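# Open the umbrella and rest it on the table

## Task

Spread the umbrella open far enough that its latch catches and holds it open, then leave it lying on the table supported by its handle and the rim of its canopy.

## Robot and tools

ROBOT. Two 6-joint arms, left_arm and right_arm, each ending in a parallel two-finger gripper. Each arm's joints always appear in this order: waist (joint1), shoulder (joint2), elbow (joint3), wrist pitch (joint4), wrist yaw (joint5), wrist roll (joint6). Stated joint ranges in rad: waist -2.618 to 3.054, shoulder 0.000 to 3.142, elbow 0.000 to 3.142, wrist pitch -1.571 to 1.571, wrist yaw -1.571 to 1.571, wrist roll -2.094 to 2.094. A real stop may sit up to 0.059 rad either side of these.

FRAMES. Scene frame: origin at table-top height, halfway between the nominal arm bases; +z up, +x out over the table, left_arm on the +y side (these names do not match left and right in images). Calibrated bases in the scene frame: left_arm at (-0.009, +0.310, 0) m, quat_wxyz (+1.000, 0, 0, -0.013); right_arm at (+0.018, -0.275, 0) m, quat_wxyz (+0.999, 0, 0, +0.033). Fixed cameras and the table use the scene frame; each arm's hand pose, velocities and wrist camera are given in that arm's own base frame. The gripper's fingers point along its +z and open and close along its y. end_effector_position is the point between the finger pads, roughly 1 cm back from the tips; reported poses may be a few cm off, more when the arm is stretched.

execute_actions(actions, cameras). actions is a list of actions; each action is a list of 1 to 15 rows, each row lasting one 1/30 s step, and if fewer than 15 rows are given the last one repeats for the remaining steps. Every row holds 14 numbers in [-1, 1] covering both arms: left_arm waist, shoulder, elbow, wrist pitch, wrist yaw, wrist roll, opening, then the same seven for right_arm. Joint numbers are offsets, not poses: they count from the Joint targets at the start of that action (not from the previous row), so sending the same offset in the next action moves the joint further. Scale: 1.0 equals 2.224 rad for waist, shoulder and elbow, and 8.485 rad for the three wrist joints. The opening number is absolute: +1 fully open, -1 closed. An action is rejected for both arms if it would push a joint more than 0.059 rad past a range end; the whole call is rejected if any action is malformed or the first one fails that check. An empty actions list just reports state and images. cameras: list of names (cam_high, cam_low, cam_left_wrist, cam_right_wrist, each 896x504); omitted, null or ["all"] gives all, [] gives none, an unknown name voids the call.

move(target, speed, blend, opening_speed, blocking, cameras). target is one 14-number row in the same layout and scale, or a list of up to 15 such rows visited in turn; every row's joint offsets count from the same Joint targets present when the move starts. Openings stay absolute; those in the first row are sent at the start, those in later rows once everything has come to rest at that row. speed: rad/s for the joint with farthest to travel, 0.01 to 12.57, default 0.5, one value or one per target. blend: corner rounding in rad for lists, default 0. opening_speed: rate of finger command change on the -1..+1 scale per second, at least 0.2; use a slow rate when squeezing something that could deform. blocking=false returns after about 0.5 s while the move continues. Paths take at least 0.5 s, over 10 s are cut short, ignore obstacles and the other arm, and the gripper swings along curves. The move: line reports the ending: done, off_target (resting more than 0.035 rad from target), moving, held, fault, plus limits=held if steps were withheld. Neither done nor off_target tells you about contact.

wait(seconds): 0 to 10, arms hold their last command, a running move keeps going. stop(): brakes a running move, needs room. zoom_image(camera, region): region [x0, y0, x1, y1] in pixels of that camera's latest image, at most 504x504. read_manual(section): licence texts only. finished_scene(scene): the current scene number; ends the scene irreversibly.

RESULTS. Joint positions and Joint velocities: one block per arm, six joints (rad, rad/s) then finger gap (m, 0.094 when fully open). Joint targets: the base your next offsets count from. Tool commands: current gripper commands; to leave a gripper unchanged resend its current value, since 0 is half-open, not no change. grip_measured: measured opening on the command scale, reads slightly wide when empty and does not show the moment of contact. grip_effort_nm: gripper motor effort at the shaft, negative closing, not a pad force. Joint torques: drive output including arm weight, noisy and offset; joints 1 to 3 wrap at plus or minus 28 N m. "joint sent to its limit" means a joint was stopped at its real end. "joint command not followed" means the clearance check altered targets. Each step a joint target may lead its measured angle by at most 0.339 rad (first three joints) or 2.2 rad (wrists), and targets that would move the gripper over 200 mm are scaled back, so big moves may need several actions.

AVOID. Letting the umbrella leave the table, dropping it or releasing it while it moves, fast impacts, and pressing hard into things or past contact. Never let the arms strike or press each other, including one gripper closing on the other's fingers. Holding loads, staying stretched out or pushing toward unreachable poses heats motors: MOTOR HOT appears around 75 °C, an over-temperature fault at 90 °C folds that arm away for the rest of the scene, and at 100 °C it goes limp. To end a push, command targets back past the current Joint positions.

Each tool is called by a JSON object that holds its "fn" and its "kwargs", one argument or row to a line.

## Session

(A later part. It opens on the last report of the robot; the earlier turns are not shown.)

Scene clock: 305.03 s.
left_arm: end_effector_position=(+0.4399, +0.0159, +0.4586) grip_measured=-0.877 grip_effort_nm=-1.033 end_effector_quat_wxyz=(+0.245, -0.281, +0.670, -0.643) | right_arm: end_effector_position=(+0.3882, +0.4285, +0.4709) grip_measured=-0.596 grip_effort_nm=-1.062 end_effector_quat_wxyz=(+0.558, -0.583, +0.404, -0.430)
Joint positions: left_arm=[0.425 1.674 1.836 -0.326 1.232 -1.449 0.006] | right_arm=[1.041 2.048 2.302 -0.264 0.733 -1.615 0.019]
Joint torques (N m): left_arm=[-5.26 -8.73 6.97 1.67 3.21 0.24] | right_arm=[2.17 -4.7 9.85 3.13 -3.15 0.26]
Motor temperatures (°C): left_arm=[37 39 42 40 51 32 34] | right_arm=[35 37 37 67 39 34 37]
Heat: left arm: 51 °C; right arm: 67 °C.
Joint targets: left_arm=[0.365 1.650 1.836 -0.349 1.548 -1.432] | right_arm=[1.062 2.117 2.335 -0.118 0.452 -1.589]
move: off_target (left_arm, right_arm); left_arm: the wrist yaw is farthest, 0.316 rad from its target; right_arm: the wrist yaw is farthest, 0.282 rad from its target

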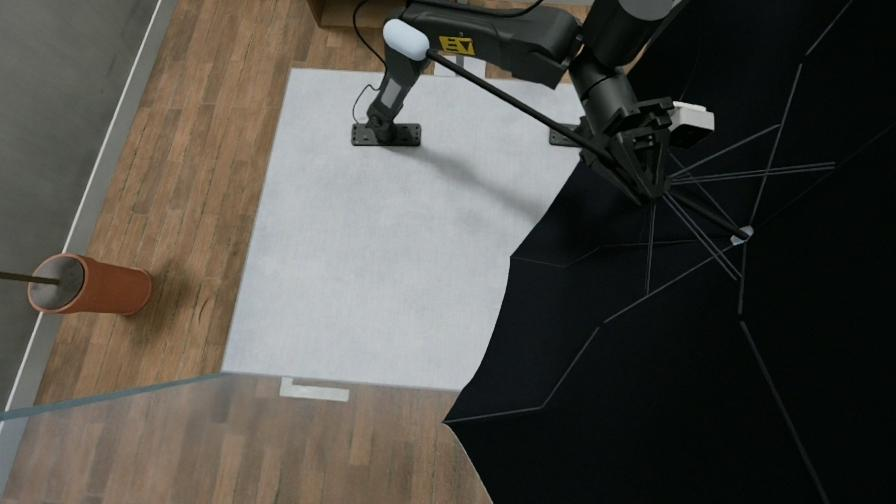

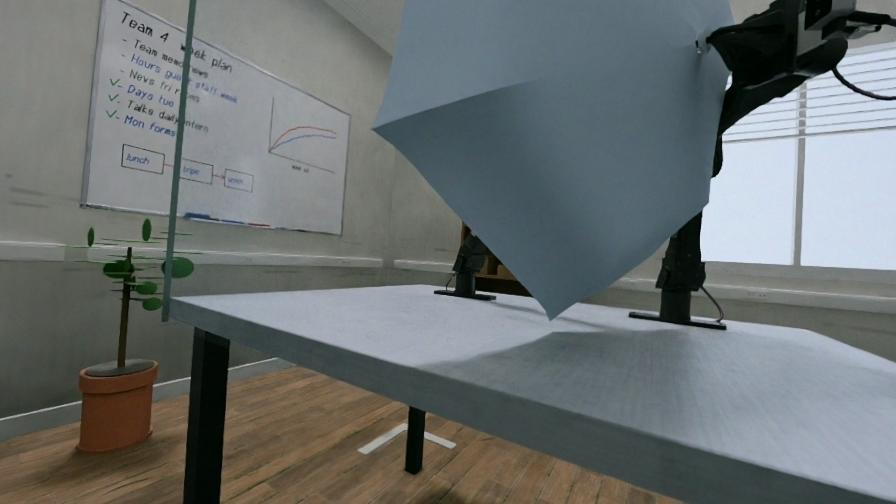

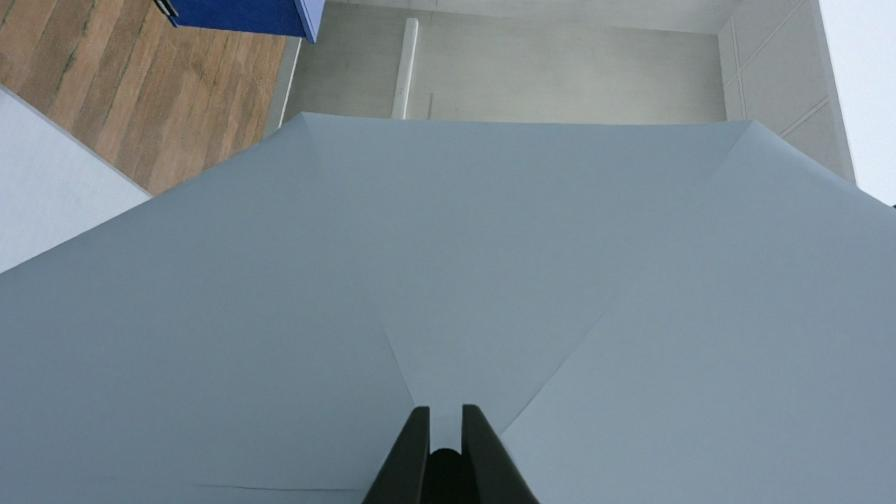

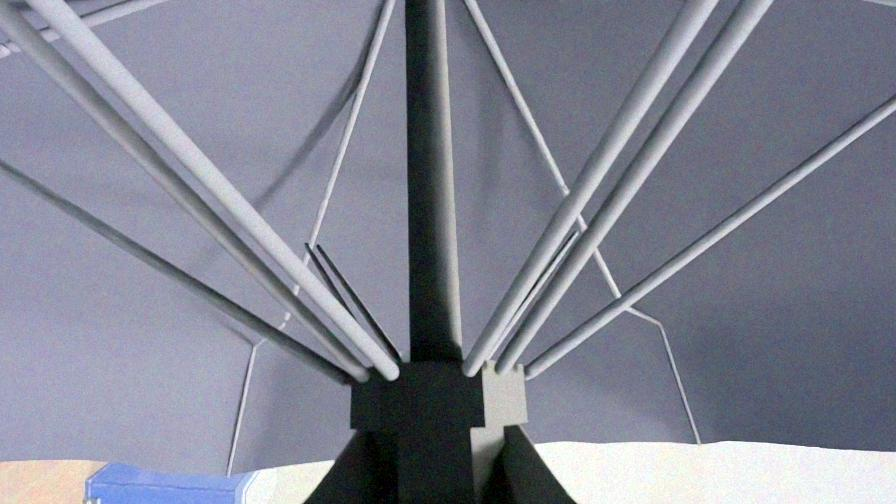

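{"fn": "move", "kwargs": {
  "target": [-0.02,0,0,0,0,0,-1,0.008,0.03,0.035,0.006,-0.018,0,-1],
  "speed": 0.35
}}

{"fn": "zoom_image", "kwargs": {
  "camera": "cam_right_wrist",
  "region": [340, 280, 540, 440]
}}

Scene clock: 307.07 s.
left_arm: end_effector_position=(+0.4423, +0.0181, +0.4595) grip_measured=-0.877 grip_effort_nm=-1.038 end_effector_quat_wxyz=(+0.253, -0.283, +0.668, -0.640) | right_arm: end_effector_position=(+0.3924, +0.4393, +0.4725) grip_measured=-0.596 grip_effort_nm=-1.062 end_effector_quat_wxyz=(+0.564, -0.583, +0.398, -0.429)
Joint positions: left_arm=[0.425 1.674 1.836 -0.315 1.215 -1.451 0.006] | right_arm=[1.041 2.102 2.38 -0.271 0.719 -1.627 0.019]
Joint torques (N m): left_arm=[-9.1 -8.75 6.99 1.59 3.35 0.25] | right_arm=[3.89 -4.1 9.83 3.68 -4.72 0.38]
Motor temperatures (°C): left_arm=[37 39 42 40 53 32 34] | right_arm=[35 37 37 68 41 34 37]
Heat: left arm: 53 °C; right arm: 68 °C.
Joint targets: left_arm=[0.320 1.650 1.836 -0.349 1.548 -1.432] | right_arm=[1.080 2.183 2.413 -0.068 0.299 -1.589]
move: off_target (left_arm, right_arm); left_arm: the wrist yaw is farthest, 0.333 rad from its target; right_arm: the wrist yaw is farthest, 0.420 rad from its target

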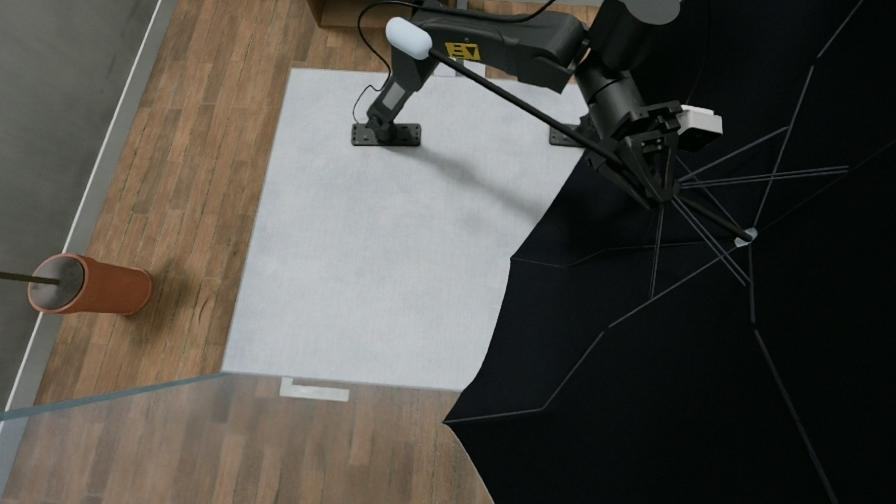

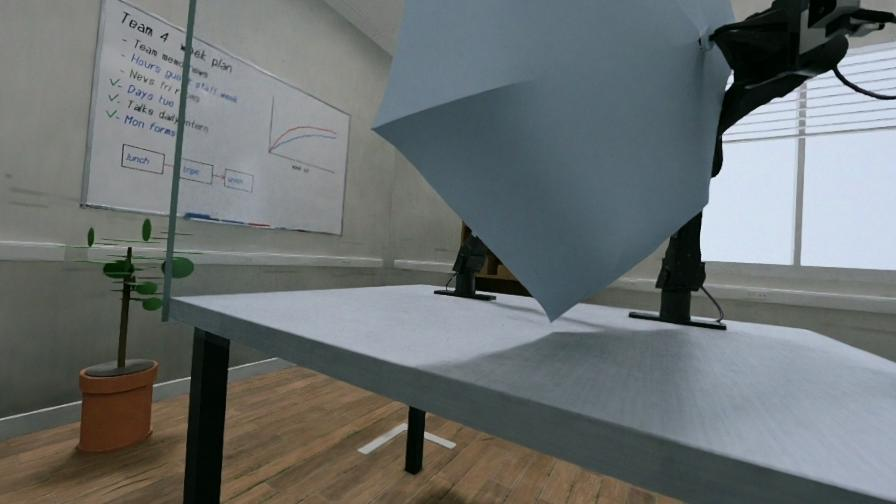

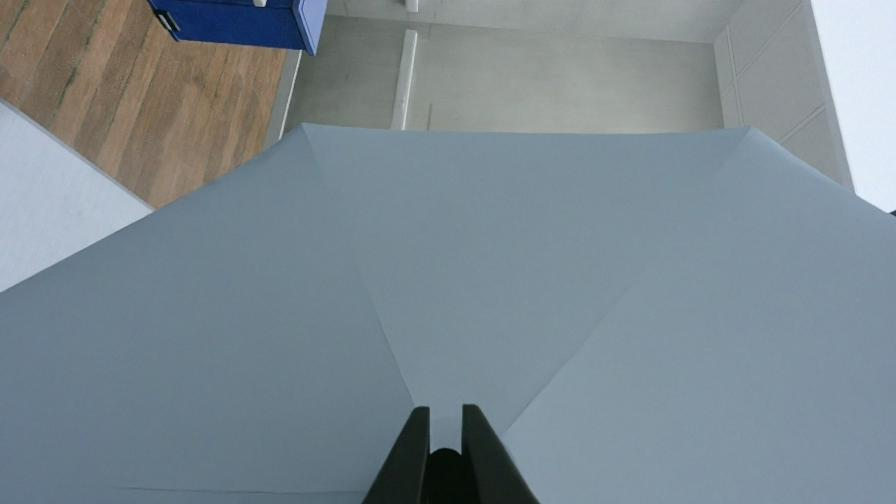

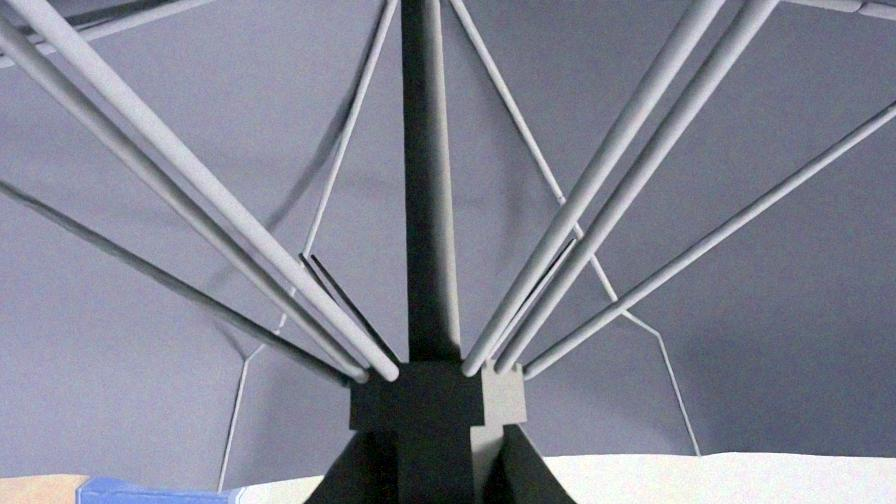

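Scaled by 2.520 from the camera's 896x504 image, which has a finer 1280x720 frame.

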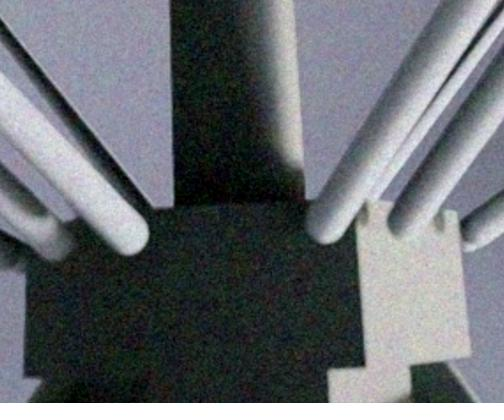

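{"fn": "move", "kwargs": {
  "target": [-0.02,0,0,0,0,0,-1,0.008,0.03,0.035,0.008,-0.014,0,-1],
  "speed": 0.35
}}

Scene clock: 308.83 s.
left_arm: end_effector_position=(+0.4334, -0.0254, +0.4608) grip_measured=-0.877 grip_effort_nm=-1.043 end_effector_quat_wxyz=(+0.203, -0.235, +0.683, -0.661) | right_arm: end_effector_position=(+0.3951, +0.4200, +0.4719) grip_measured=-0.596 grip_effort_nm=-1.067 end_effector_quat_wxyz=(-0.519, +0.578, -0.421, +0.469)
Joint positions: left_arm=[0.343 1.675 1.836 -0.316 1.282 -1.455 0.006] | right_arm=[1.046 2.126 2.452 -0.36 0.838 -1.651 0.019]
Joint torques (N m): left_arm=[-5.86 -8.88 6.99 1.57 2.7 0.3] | right_arm=[-0.49 -8.1 6.65 2.55 -1.43 0.14]
Motor temperatures (°C): left_arm=[37 39 42 40 54 32 34] | right_arm=[35 37 37 69 42 34 37]
Heat: left arm: 54 °C; right arm: 69 °C.
Joint targets: left_arm=[0.276 1.650 1.836 -0.349 1.548 -1.432] | right_arm=[1.041 2.153 2.451 -0.272 0.709 -1.639]
move: held (right_arm; a check stopped the path), off_target (left_arm); limits=held; left_arm: the wrist yaw is farthest, 0.266 rad from its target; right_arm: the wrist yaw is farthest, 0.658 rad from its target
joint command not followed: on one or more control steps a check withheld the commanded joint targets of the right arm, and it was not sent them on those steps.
cause: the commanded joint targets, or the way to them, would bring a part of the robot too close to another arm (this arm's wrist camera and the left arm's forearm (the part past the elbow), along the way the arms are being sent, or toward where that arm still pushes).

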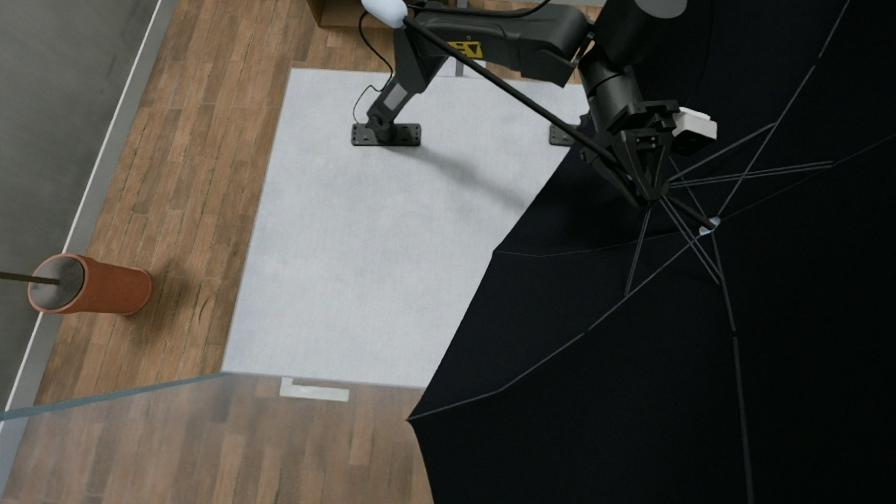

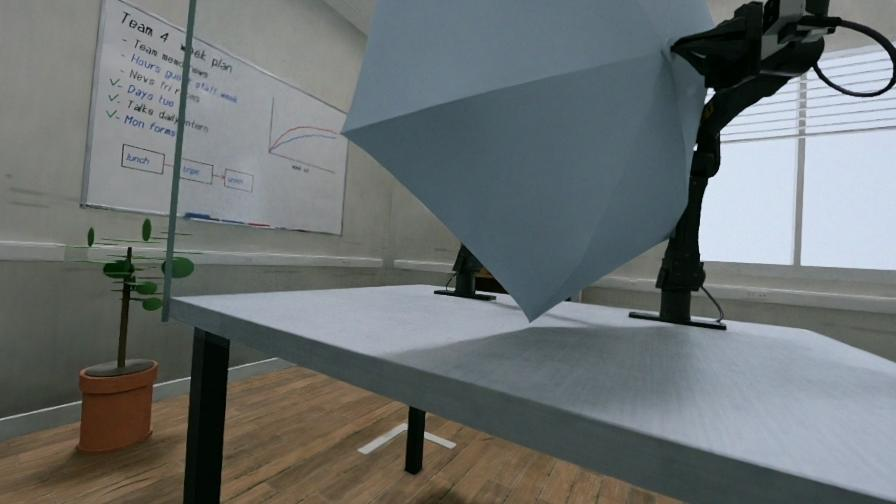

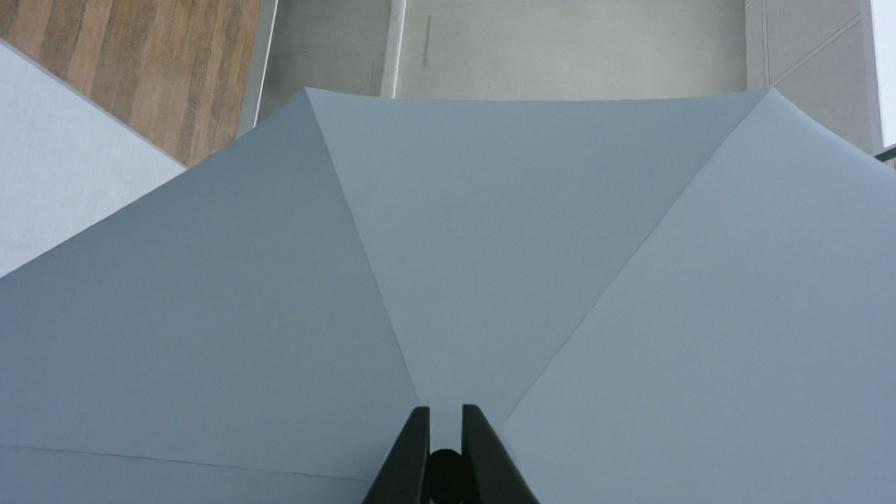

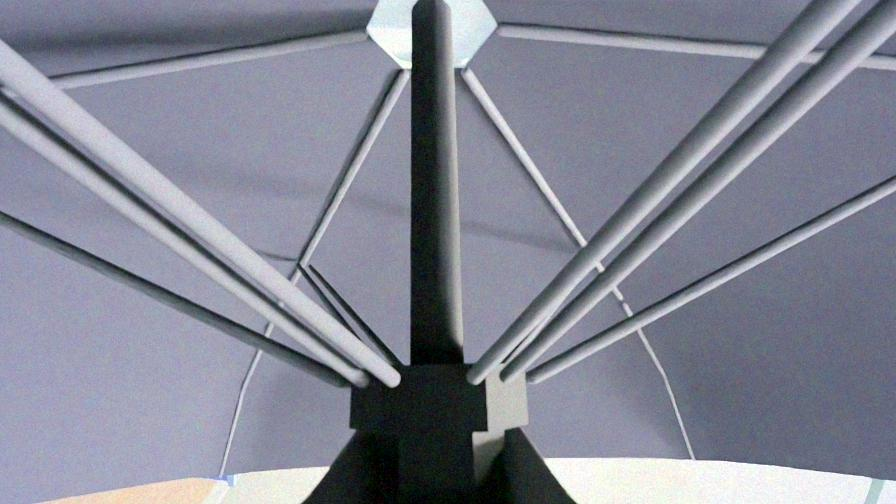

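{"fn": "move", "kwargs": {
  "target": [0.03,0,0,0,-0.031,0,-1,0,-0.02,-0.02,-0.006,0.015,0,-1],
  "speed": 0.3
}}

Scene clock: 311.40 s.
left_arm: end_effector_position=(+0.4373, -0.0218, +0.4563) grip_measured=-0.877 grip_effort_nm=-1.038 end_effector_quat_wxyz=(+0.203, -0.256, +0.681, -0.656) | right_arm: end_effector_position=(+0.3970, +0.4194, +0.4678) grip_measured=-0.596 grip_effort_nm=-1.062 end_effector_quat_wxyz=(-0.515, +0.575, -0.425, +0.473)
Joint positions: left_arm=[0.344 1.675 1.836 -0.345 1.25 -1.454 0.006] | right_arm=[1.046 2.126 2.433 -0.34 0.855 -1.651 0.019]
Joint torques (N m): left_arm=[-0.12 -8.83 6.93 1.86 0.44 0.28] | right_arm=[-0.54 -11.49 4.59 1.88 -0.17 0.14]
Motor temperatures (°C): left_arm=[37 39 42 40 54 32 34] | right_arm=[35 37 37 69 42 34 37]
Heat: left arm: 54 °C; right arm: 69 °C.
Joint targets: left_arm=[0.342 1.650 1.836 -0.349 1.285 -1.432] | right_arm=[1.041 2.109 2.406 -0.322 0.836 -1.639]
move: done

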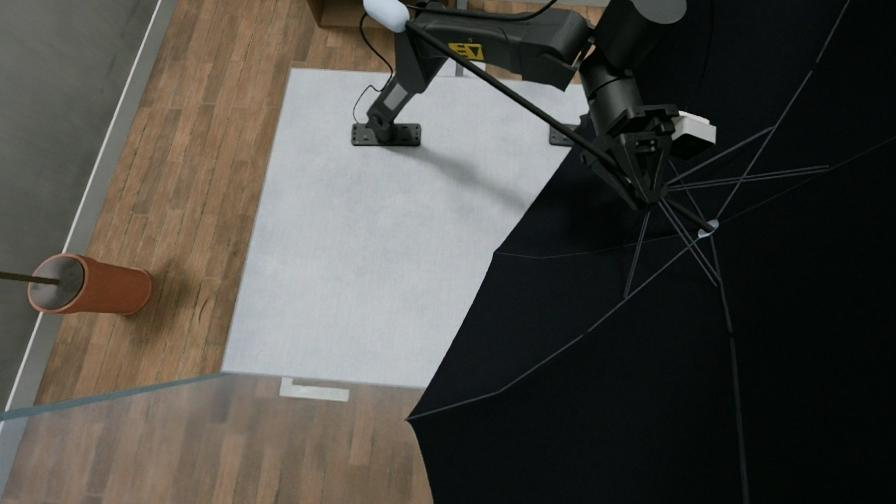

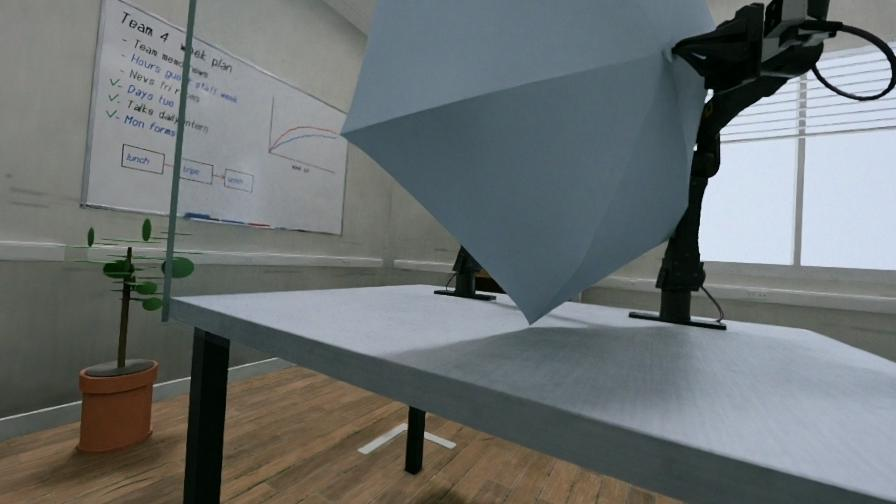

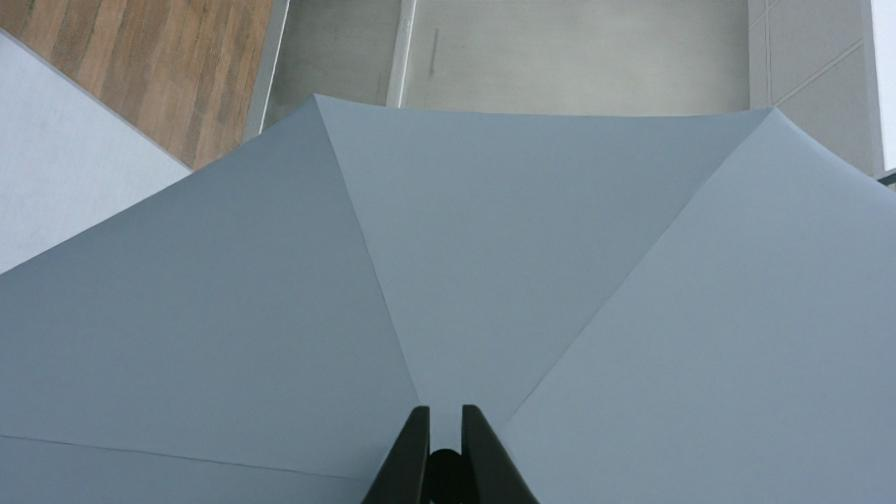

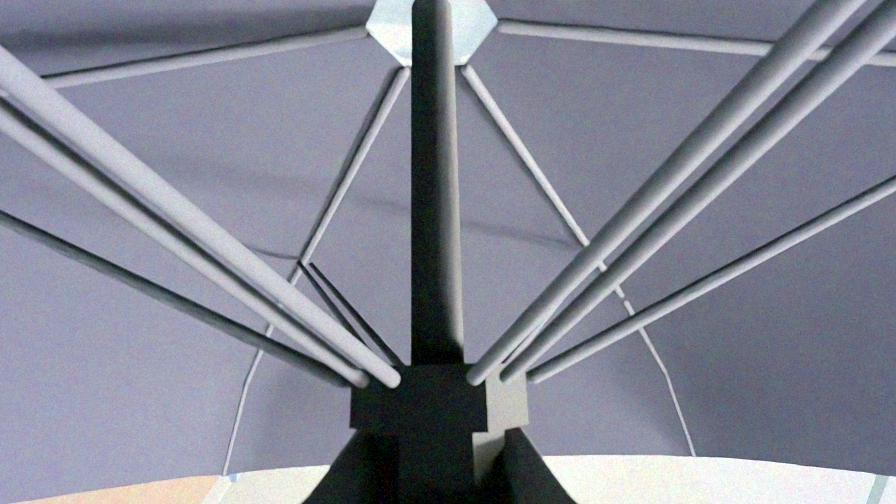

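{"fn": "move", "kwargs": {
  "target": [
    [0,0,0,0,0,0,1,0,0,0,0,0,0,-1],
    [0.2,0,0,0,0,0,1,0,0,0,0,0,0,-1]
  ],
  "speed": 0.4,
  "opening_speed": 1.0
}}

Scene clock: 327.00 s.
left_arm: end_effector_position=(+0.4017, +0.1637, +0.4572) grip_measured=+0.999 grip_effort_nm=0.066 end_effector_quat_wxyz=(+0.337, -0.387, +0.613, -0.600) | right_arm: end_effector_position=(+0.3973, +0.4204, +0.4653) grip_measured=-0.596 grip_effort_nm=-1.072 end_effector_quat_wxyz=(-0.513, +0.577, -0.424, +0.473)
Joint positions: left_arm=[0.789 1.675 1.836 -0.345 1.28 -1.445 0.094] | right_arm=[1.046 2.126 2.426 -0.34 0.853 -1.651 0.019]
Joint torques (N m): left_arm=[-0.14 -8.81 6.93 1.83 0.15 0.18] | right_arm=[-0.51 -11.56 5.14 1.88 -0.16 0.13]
Motor temperatures (°C): left_arm=[36 39 42 40 49 32 33] | right_arm=[35 39 36 65 39 34 37]
Heat: left arm: 49 °C; right arm: 65 °C.
Joint targets: left_arm=[0.787 1.650 1.836 -0.349 1.285 -1.433] | right_arm=[1.041 2.109 2.406 -0.323 0.836 -1.639]
move: done

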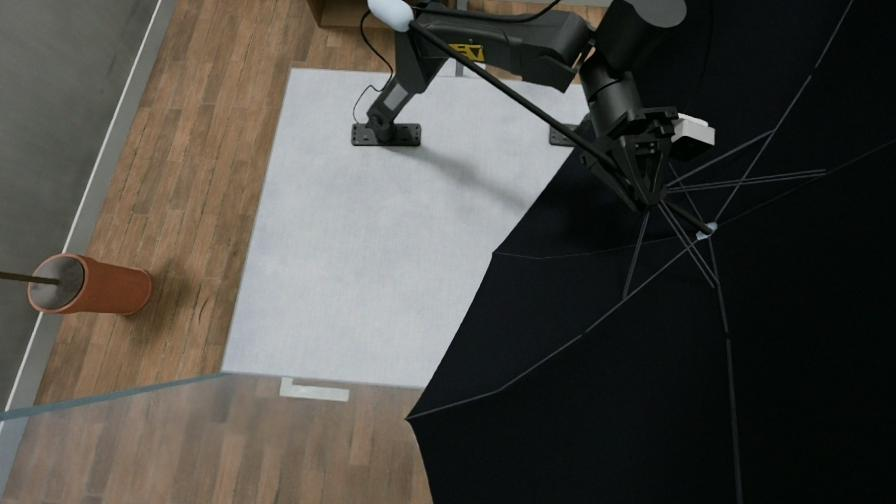

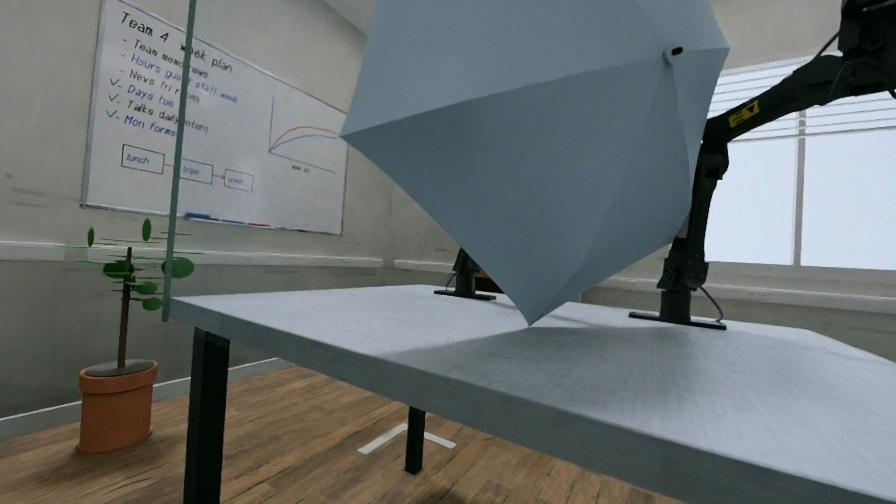

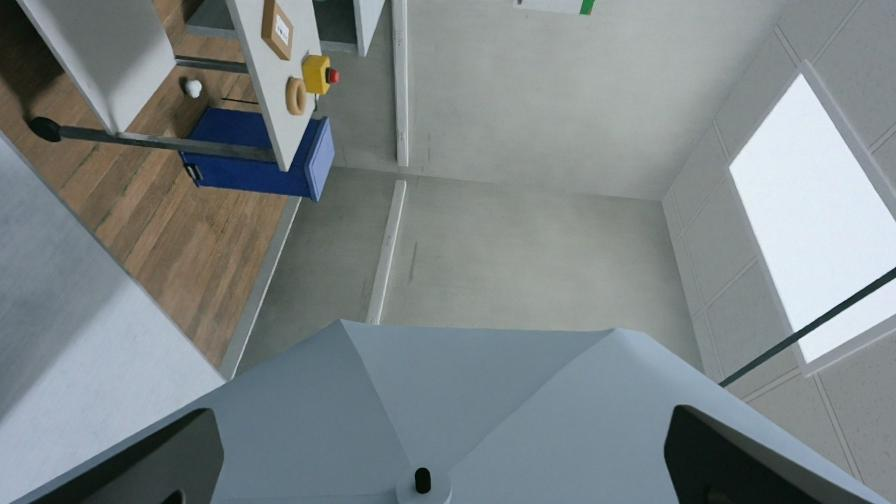

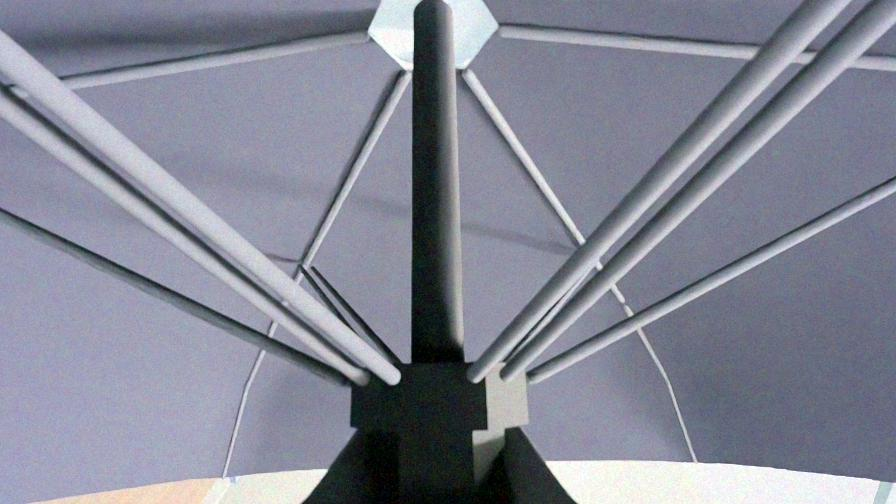

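{"fn": "move", "kwargs": {
  "target": [
    [0.5,0,0,0,0,0,1,0,0,0,0,0,0,-1],
    [0.635,-0.382,-0.6,0.041,-0.151,0.169,1,0,0,0,0,0,0,-1]
  ],
  "speed": 0.8,
  "blend": 0.1,
  "cameras": ["cam_high"]
}}

{"fn": "move", "kwargs": {
  "target": [0,0,0,0,0,0,1,-0.334,-0.2437,-0.5697,0.1407,-0.1899,0.1996,-1],
  "speed": 0.4
}}

Scene clock: 341.27 s.
left_arm: end_effector_position=(-0.1907, +0.2676, +0.2204) grip_measured=+0.999 grip_effort_nm=0.056 end_effector_quat_wxyz=(-0.275, +0.717, -0.370, -0.523) | right_arm: end_effector_position=(+0.3981, +0.4197, +0.4533) grip_measured=-0.596 grip_effort_nm=-1.067 end_effector_quat_wxyz=(-0.491, +0.595, -0.419, +0.479)
Joint positions: left_arm=[2.192 0.82 0.517 -0.004 0.01 -0.005 0.094] | right_arm=[1.046 2.126 2.416 -0.382 0.86 -1.66 0.019]
Joint torques (N m): left_arm=[0.68 -2.59 6.68 2.44 -0.08 0.09] | right_arm=[-0.49 -11.55 6.11 2.28 -0.22 0.22]
Motor temperatures (°C): left_arm=[36 39 42 41 47 32 33] | right_arm=[35 40 36 64 38 34 37]
Heat: left arm: 47 °C; right arm: 64 °C.
Joint targets: left_arm=[2.199 0.801 0.501 -0.001 0.004 0.001] | right_arm=[1.041 2.109 2.407 -0.323 0.836 -1.639]
move: off_target (right_arm); right_arm: the wrist pitch is farthest, 0.059 rad from its target
Images, in order (width x height): cam_high 896x504.

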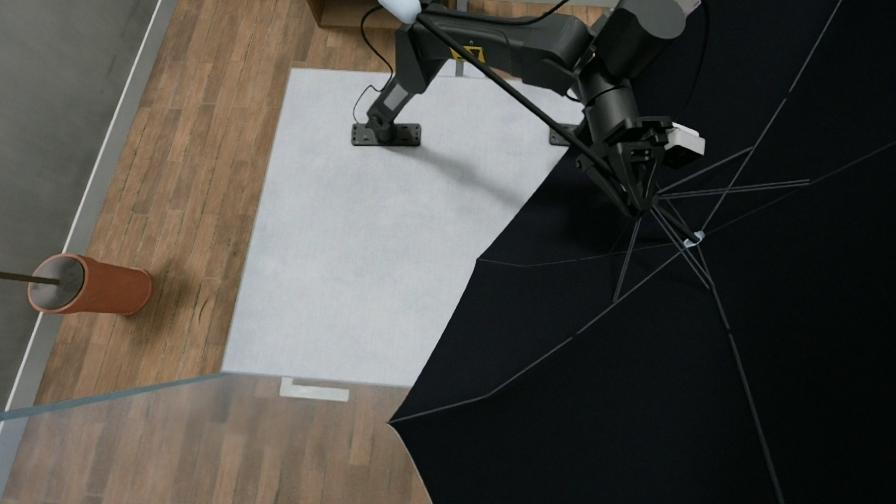

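Scene clock: 346.17 s.
left_arm: end_effector_position=(-0.1906, +0.2672, +0.2220) grip_measured=+0.999 grip_effort_nm=0.046 end_effector_quat_wxyz=(-0.275, +0.716, -0.369, -0.525) | right_arm: end_effector_position=(+0.4214, +0.2453, +0.3648) grip_measured=-0.542 grip_effort_nm=-1.057 end_effector_quat_wxyz=(+0.640, -0.278, +0.607, +0.381)
Joint positions: left_arm=[2.192 0.816 0.517 -0.003 0.009 -0.004 0.094] | right_arm=[0.298 1.564 1.137 0.566 -0.665 0.193 0.022]
Joint torques (N m): left_arm=[0.68 -2.22 6.69 2.44 -0.07 0.11] | right_arm=[-0.01 -6.38 7.87 4.64 -1.18 -1.34]
Motor temperatures (°C): left_arm=[36 38 42 42 46 32 33] | right_arm=[35 39 36 70 41 35 37]
Heat: left arm: 46 °C; right arm: 70 °C.
Joint targets: left_arm=[2.199 0.800 0.501 -0.001 0.004 0.001] | right_arm=[0.298 1.567 1.139 0.871 -0.775 0.054]
move: off_target (right_arm); right_arm: the wrist pitch is farthest, 0.305 rad from its target

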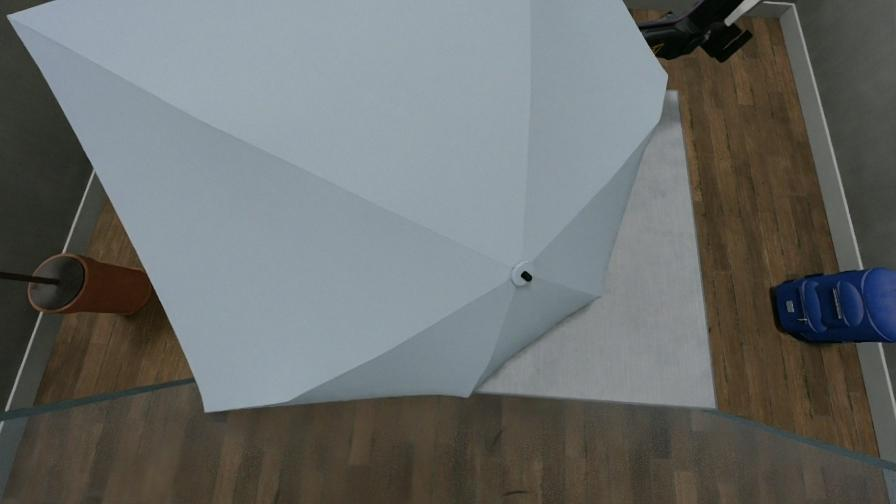

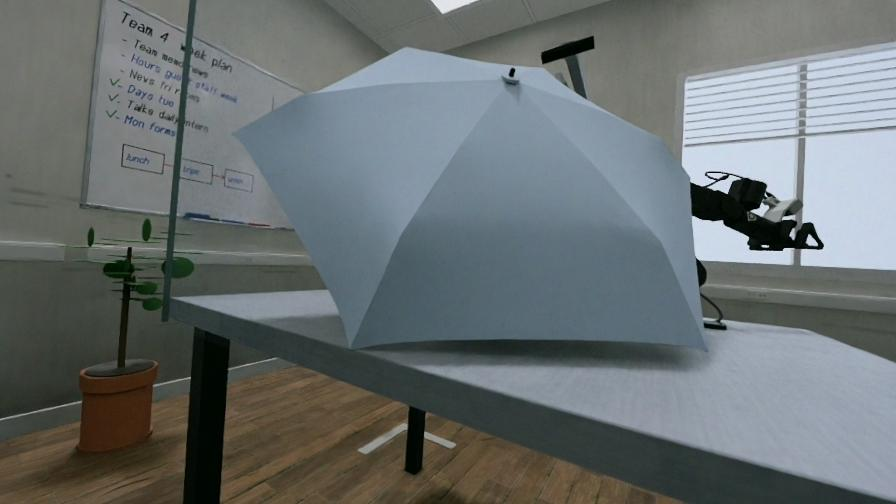

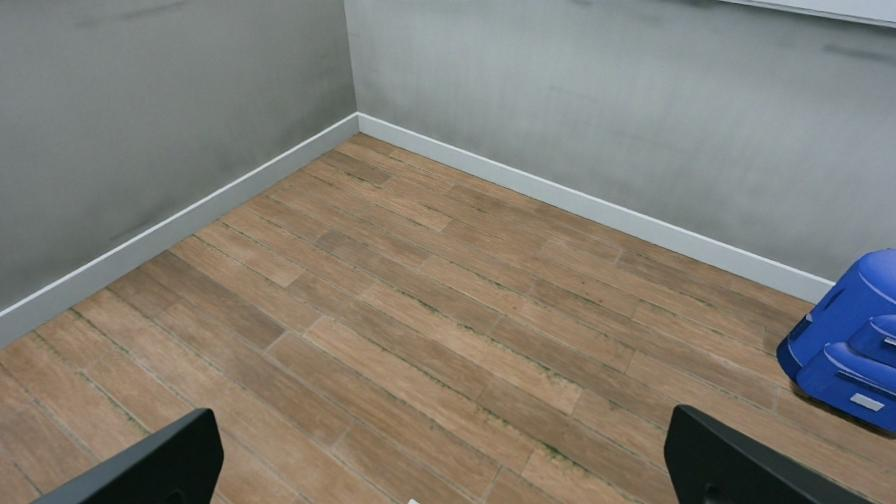

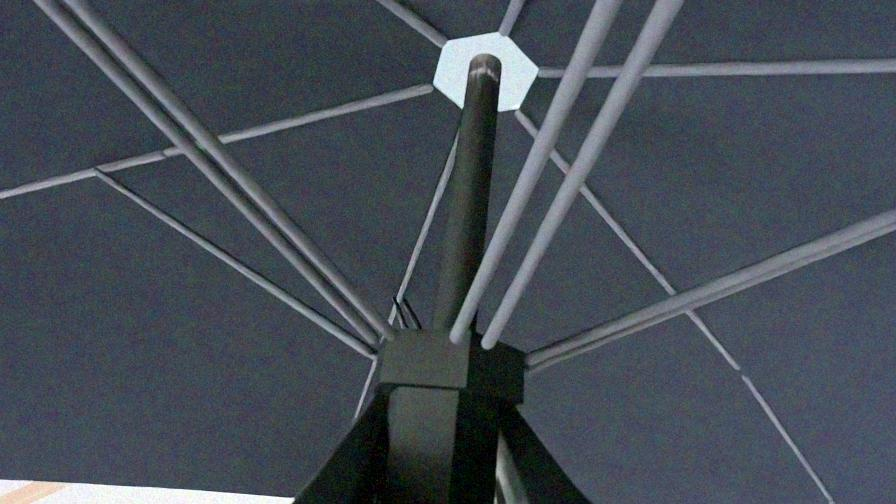

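{"fn": "move", "kwargs": {
  "target": [0,0,0,0,0,0,1,0,0.0549,-0.152,0.0268,0,0,-1],
  "speed": 0.2
}}

Scene clock: 352.33 s.
left_arm: end_effector_position=(-0.1906, +0.2672, +0.2220) grip_measured=+0.999 grip_effort_nm=0.051 end_effector_quat_wxyz=(-0.275, +0.716, -0.369, -0.525) | right_arm: end_effector_position=(+0.3904, +0.2404, +0.3142) grip_measured=-0.530 grip_effort_nm=-1.067 end_effector_quat_wxyz=(+0.679, -0.296, +0.547, +0.389)
Joint positions: left_arm=[2.192 0.816 0.517 -0.003 0.009 -0.004 0.094] | right_arm=[0.298 1.605 0.827 1.077 -0.696 0.22 0.022]
Joint torques (N m): left_arm=[0.69 -2.21 6.69 2.43 -0.07 0.11] | right_arm=[0.02 0.02 4.74 1.83 -0.78 -1.62]
Motor temperatures (°C): left_arm=[36 37 41 42 46 32 33] | right_arm=[35 38 36 73 40 36 37]
Heat: left arm: 46 °C; right arm: 73 °C.
Joint targets: left_arm=[2.199 0.800 0.501 -0.001 0.004 0.001] | right_arm=[0.298 1.689 0.801 1.099 -0.775 0.054]
move: off_target (right_arm); right_arm: the wrist roll is farthest, 0.166 rad from its target

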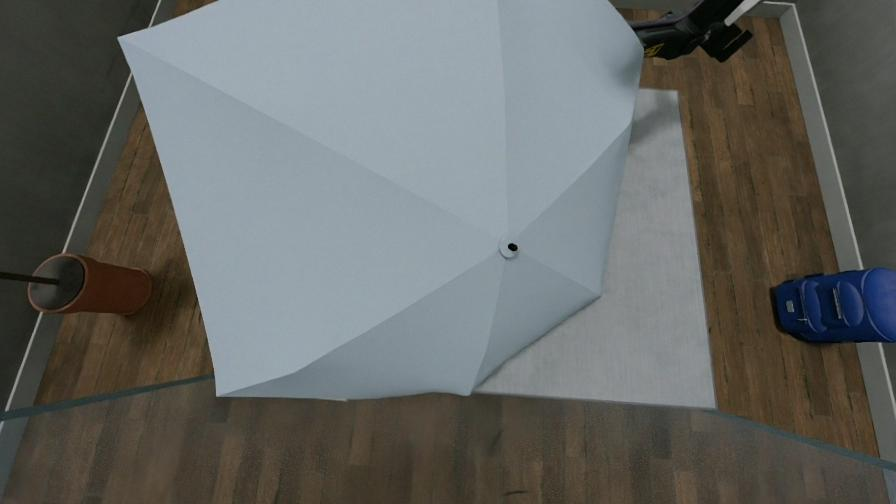

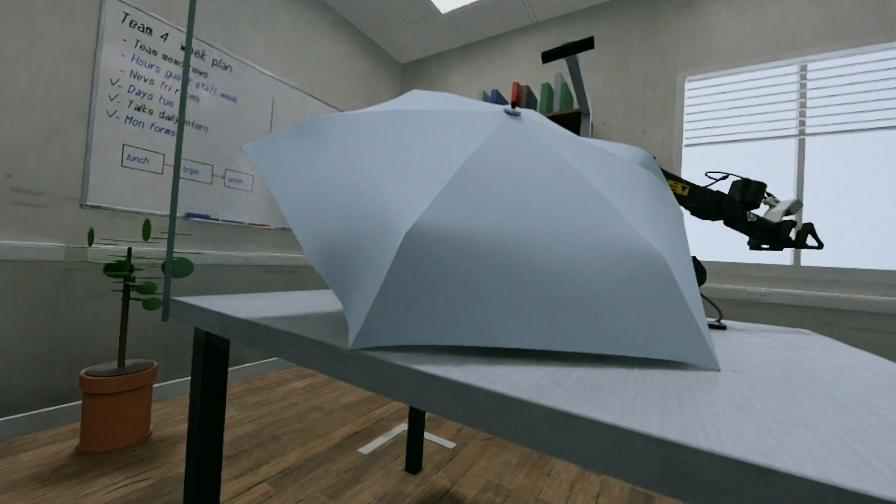

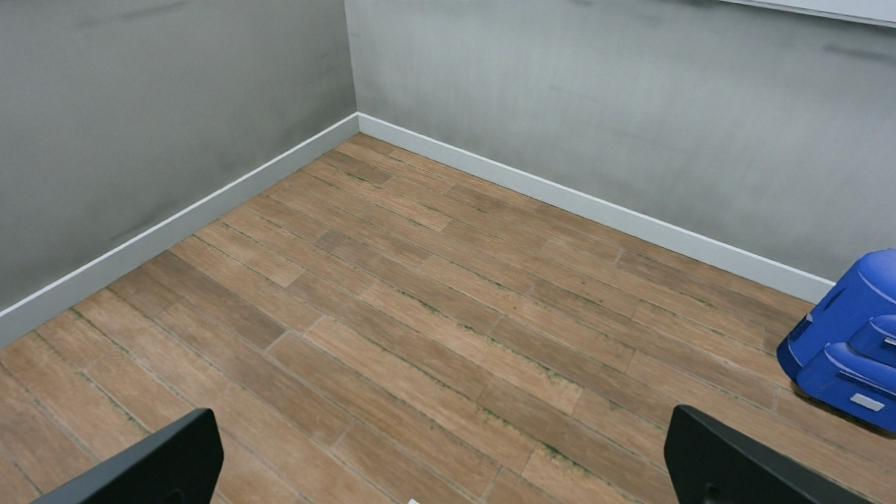

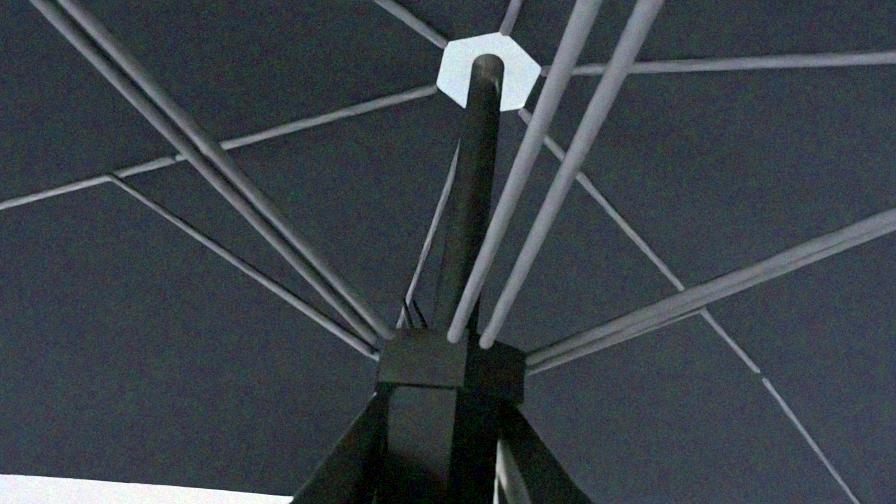

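{"fn": "move", "kwargs": {
  "target": [0,0,0,0,0,0,1,0,-0.0832,-0.0863,0.001,0.0088,0.0196,-1],
  "speed": 0.15,
  "cameras": ["cam_high","cam_low"]
}}

Scene clock: 358.40 s.
left_arm: end_effector_position=(-0.1906, +0.2672, +0.2220) grip_measured=+0.999 grip_effort_nm=0.056 end_effector_quat_wxyz=(-0.275, +0.716, -0.369, -0.525) | right_arm: end_effector_position=(+0.3581, +0.2235, +0.3147) grip_measured=-0.521 grip_effort_nm=-1.062 end_effector_quat_wxyz=(+0.681, -0.261, +0.555, +0.400)
Joint positions: left_arm=[2.192 0.816 0.517 -0.003 0.009 -0.004 0.094] | right_arm=[0.298 1.461 0.669 1.108 -0.648 0.286 0.023]
Joint torques (N m): left_arm=[0.69 -2.22 6.68 2.43 -0.06 0.1] | right_arm=[-0.01 -1.81 1.96 1.62 -0.47 -0.63]
Motor temperatures (°C): left_arm=[35 37 41 42 45 32 32] | right_arm=[35 37 36 70 39 37 37]
Heat: left arm: 45 °C; right arm: 70 °C.
Joint targets: left_arm=[2.199 0.800 0.501 -0.001 0.004 0.001] | right_arm=[0.298 1.504 0.609 1.107 -0.700 0.221]
move: off_target (right_arm); right_arm: the wrist roll is farthest, 0.065 rad from its target
Images, in order (width x height): cam_high 896x504, cam_low 896x504.

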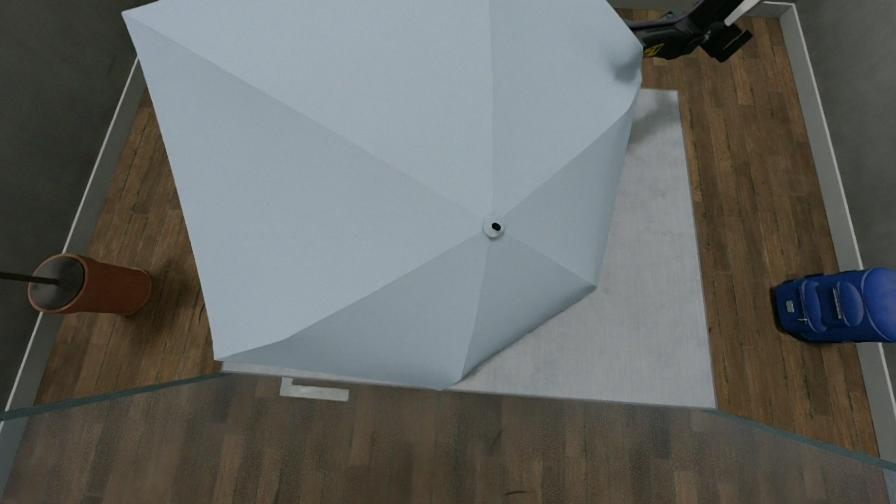

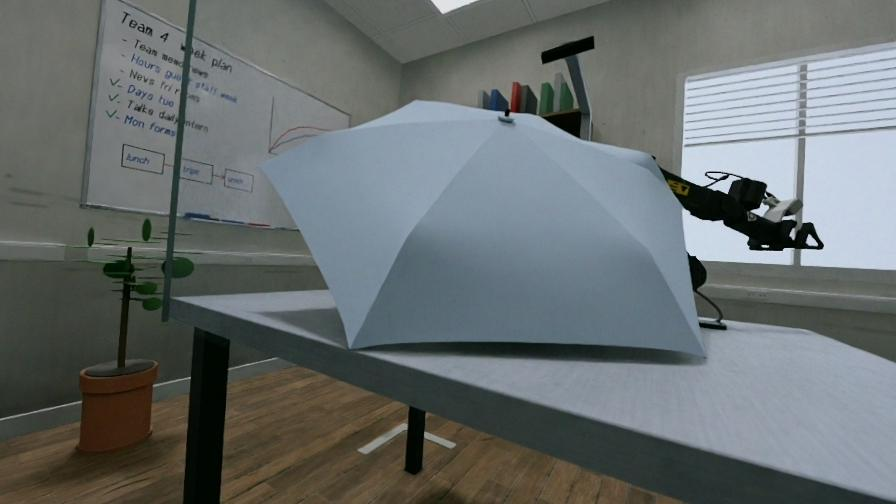

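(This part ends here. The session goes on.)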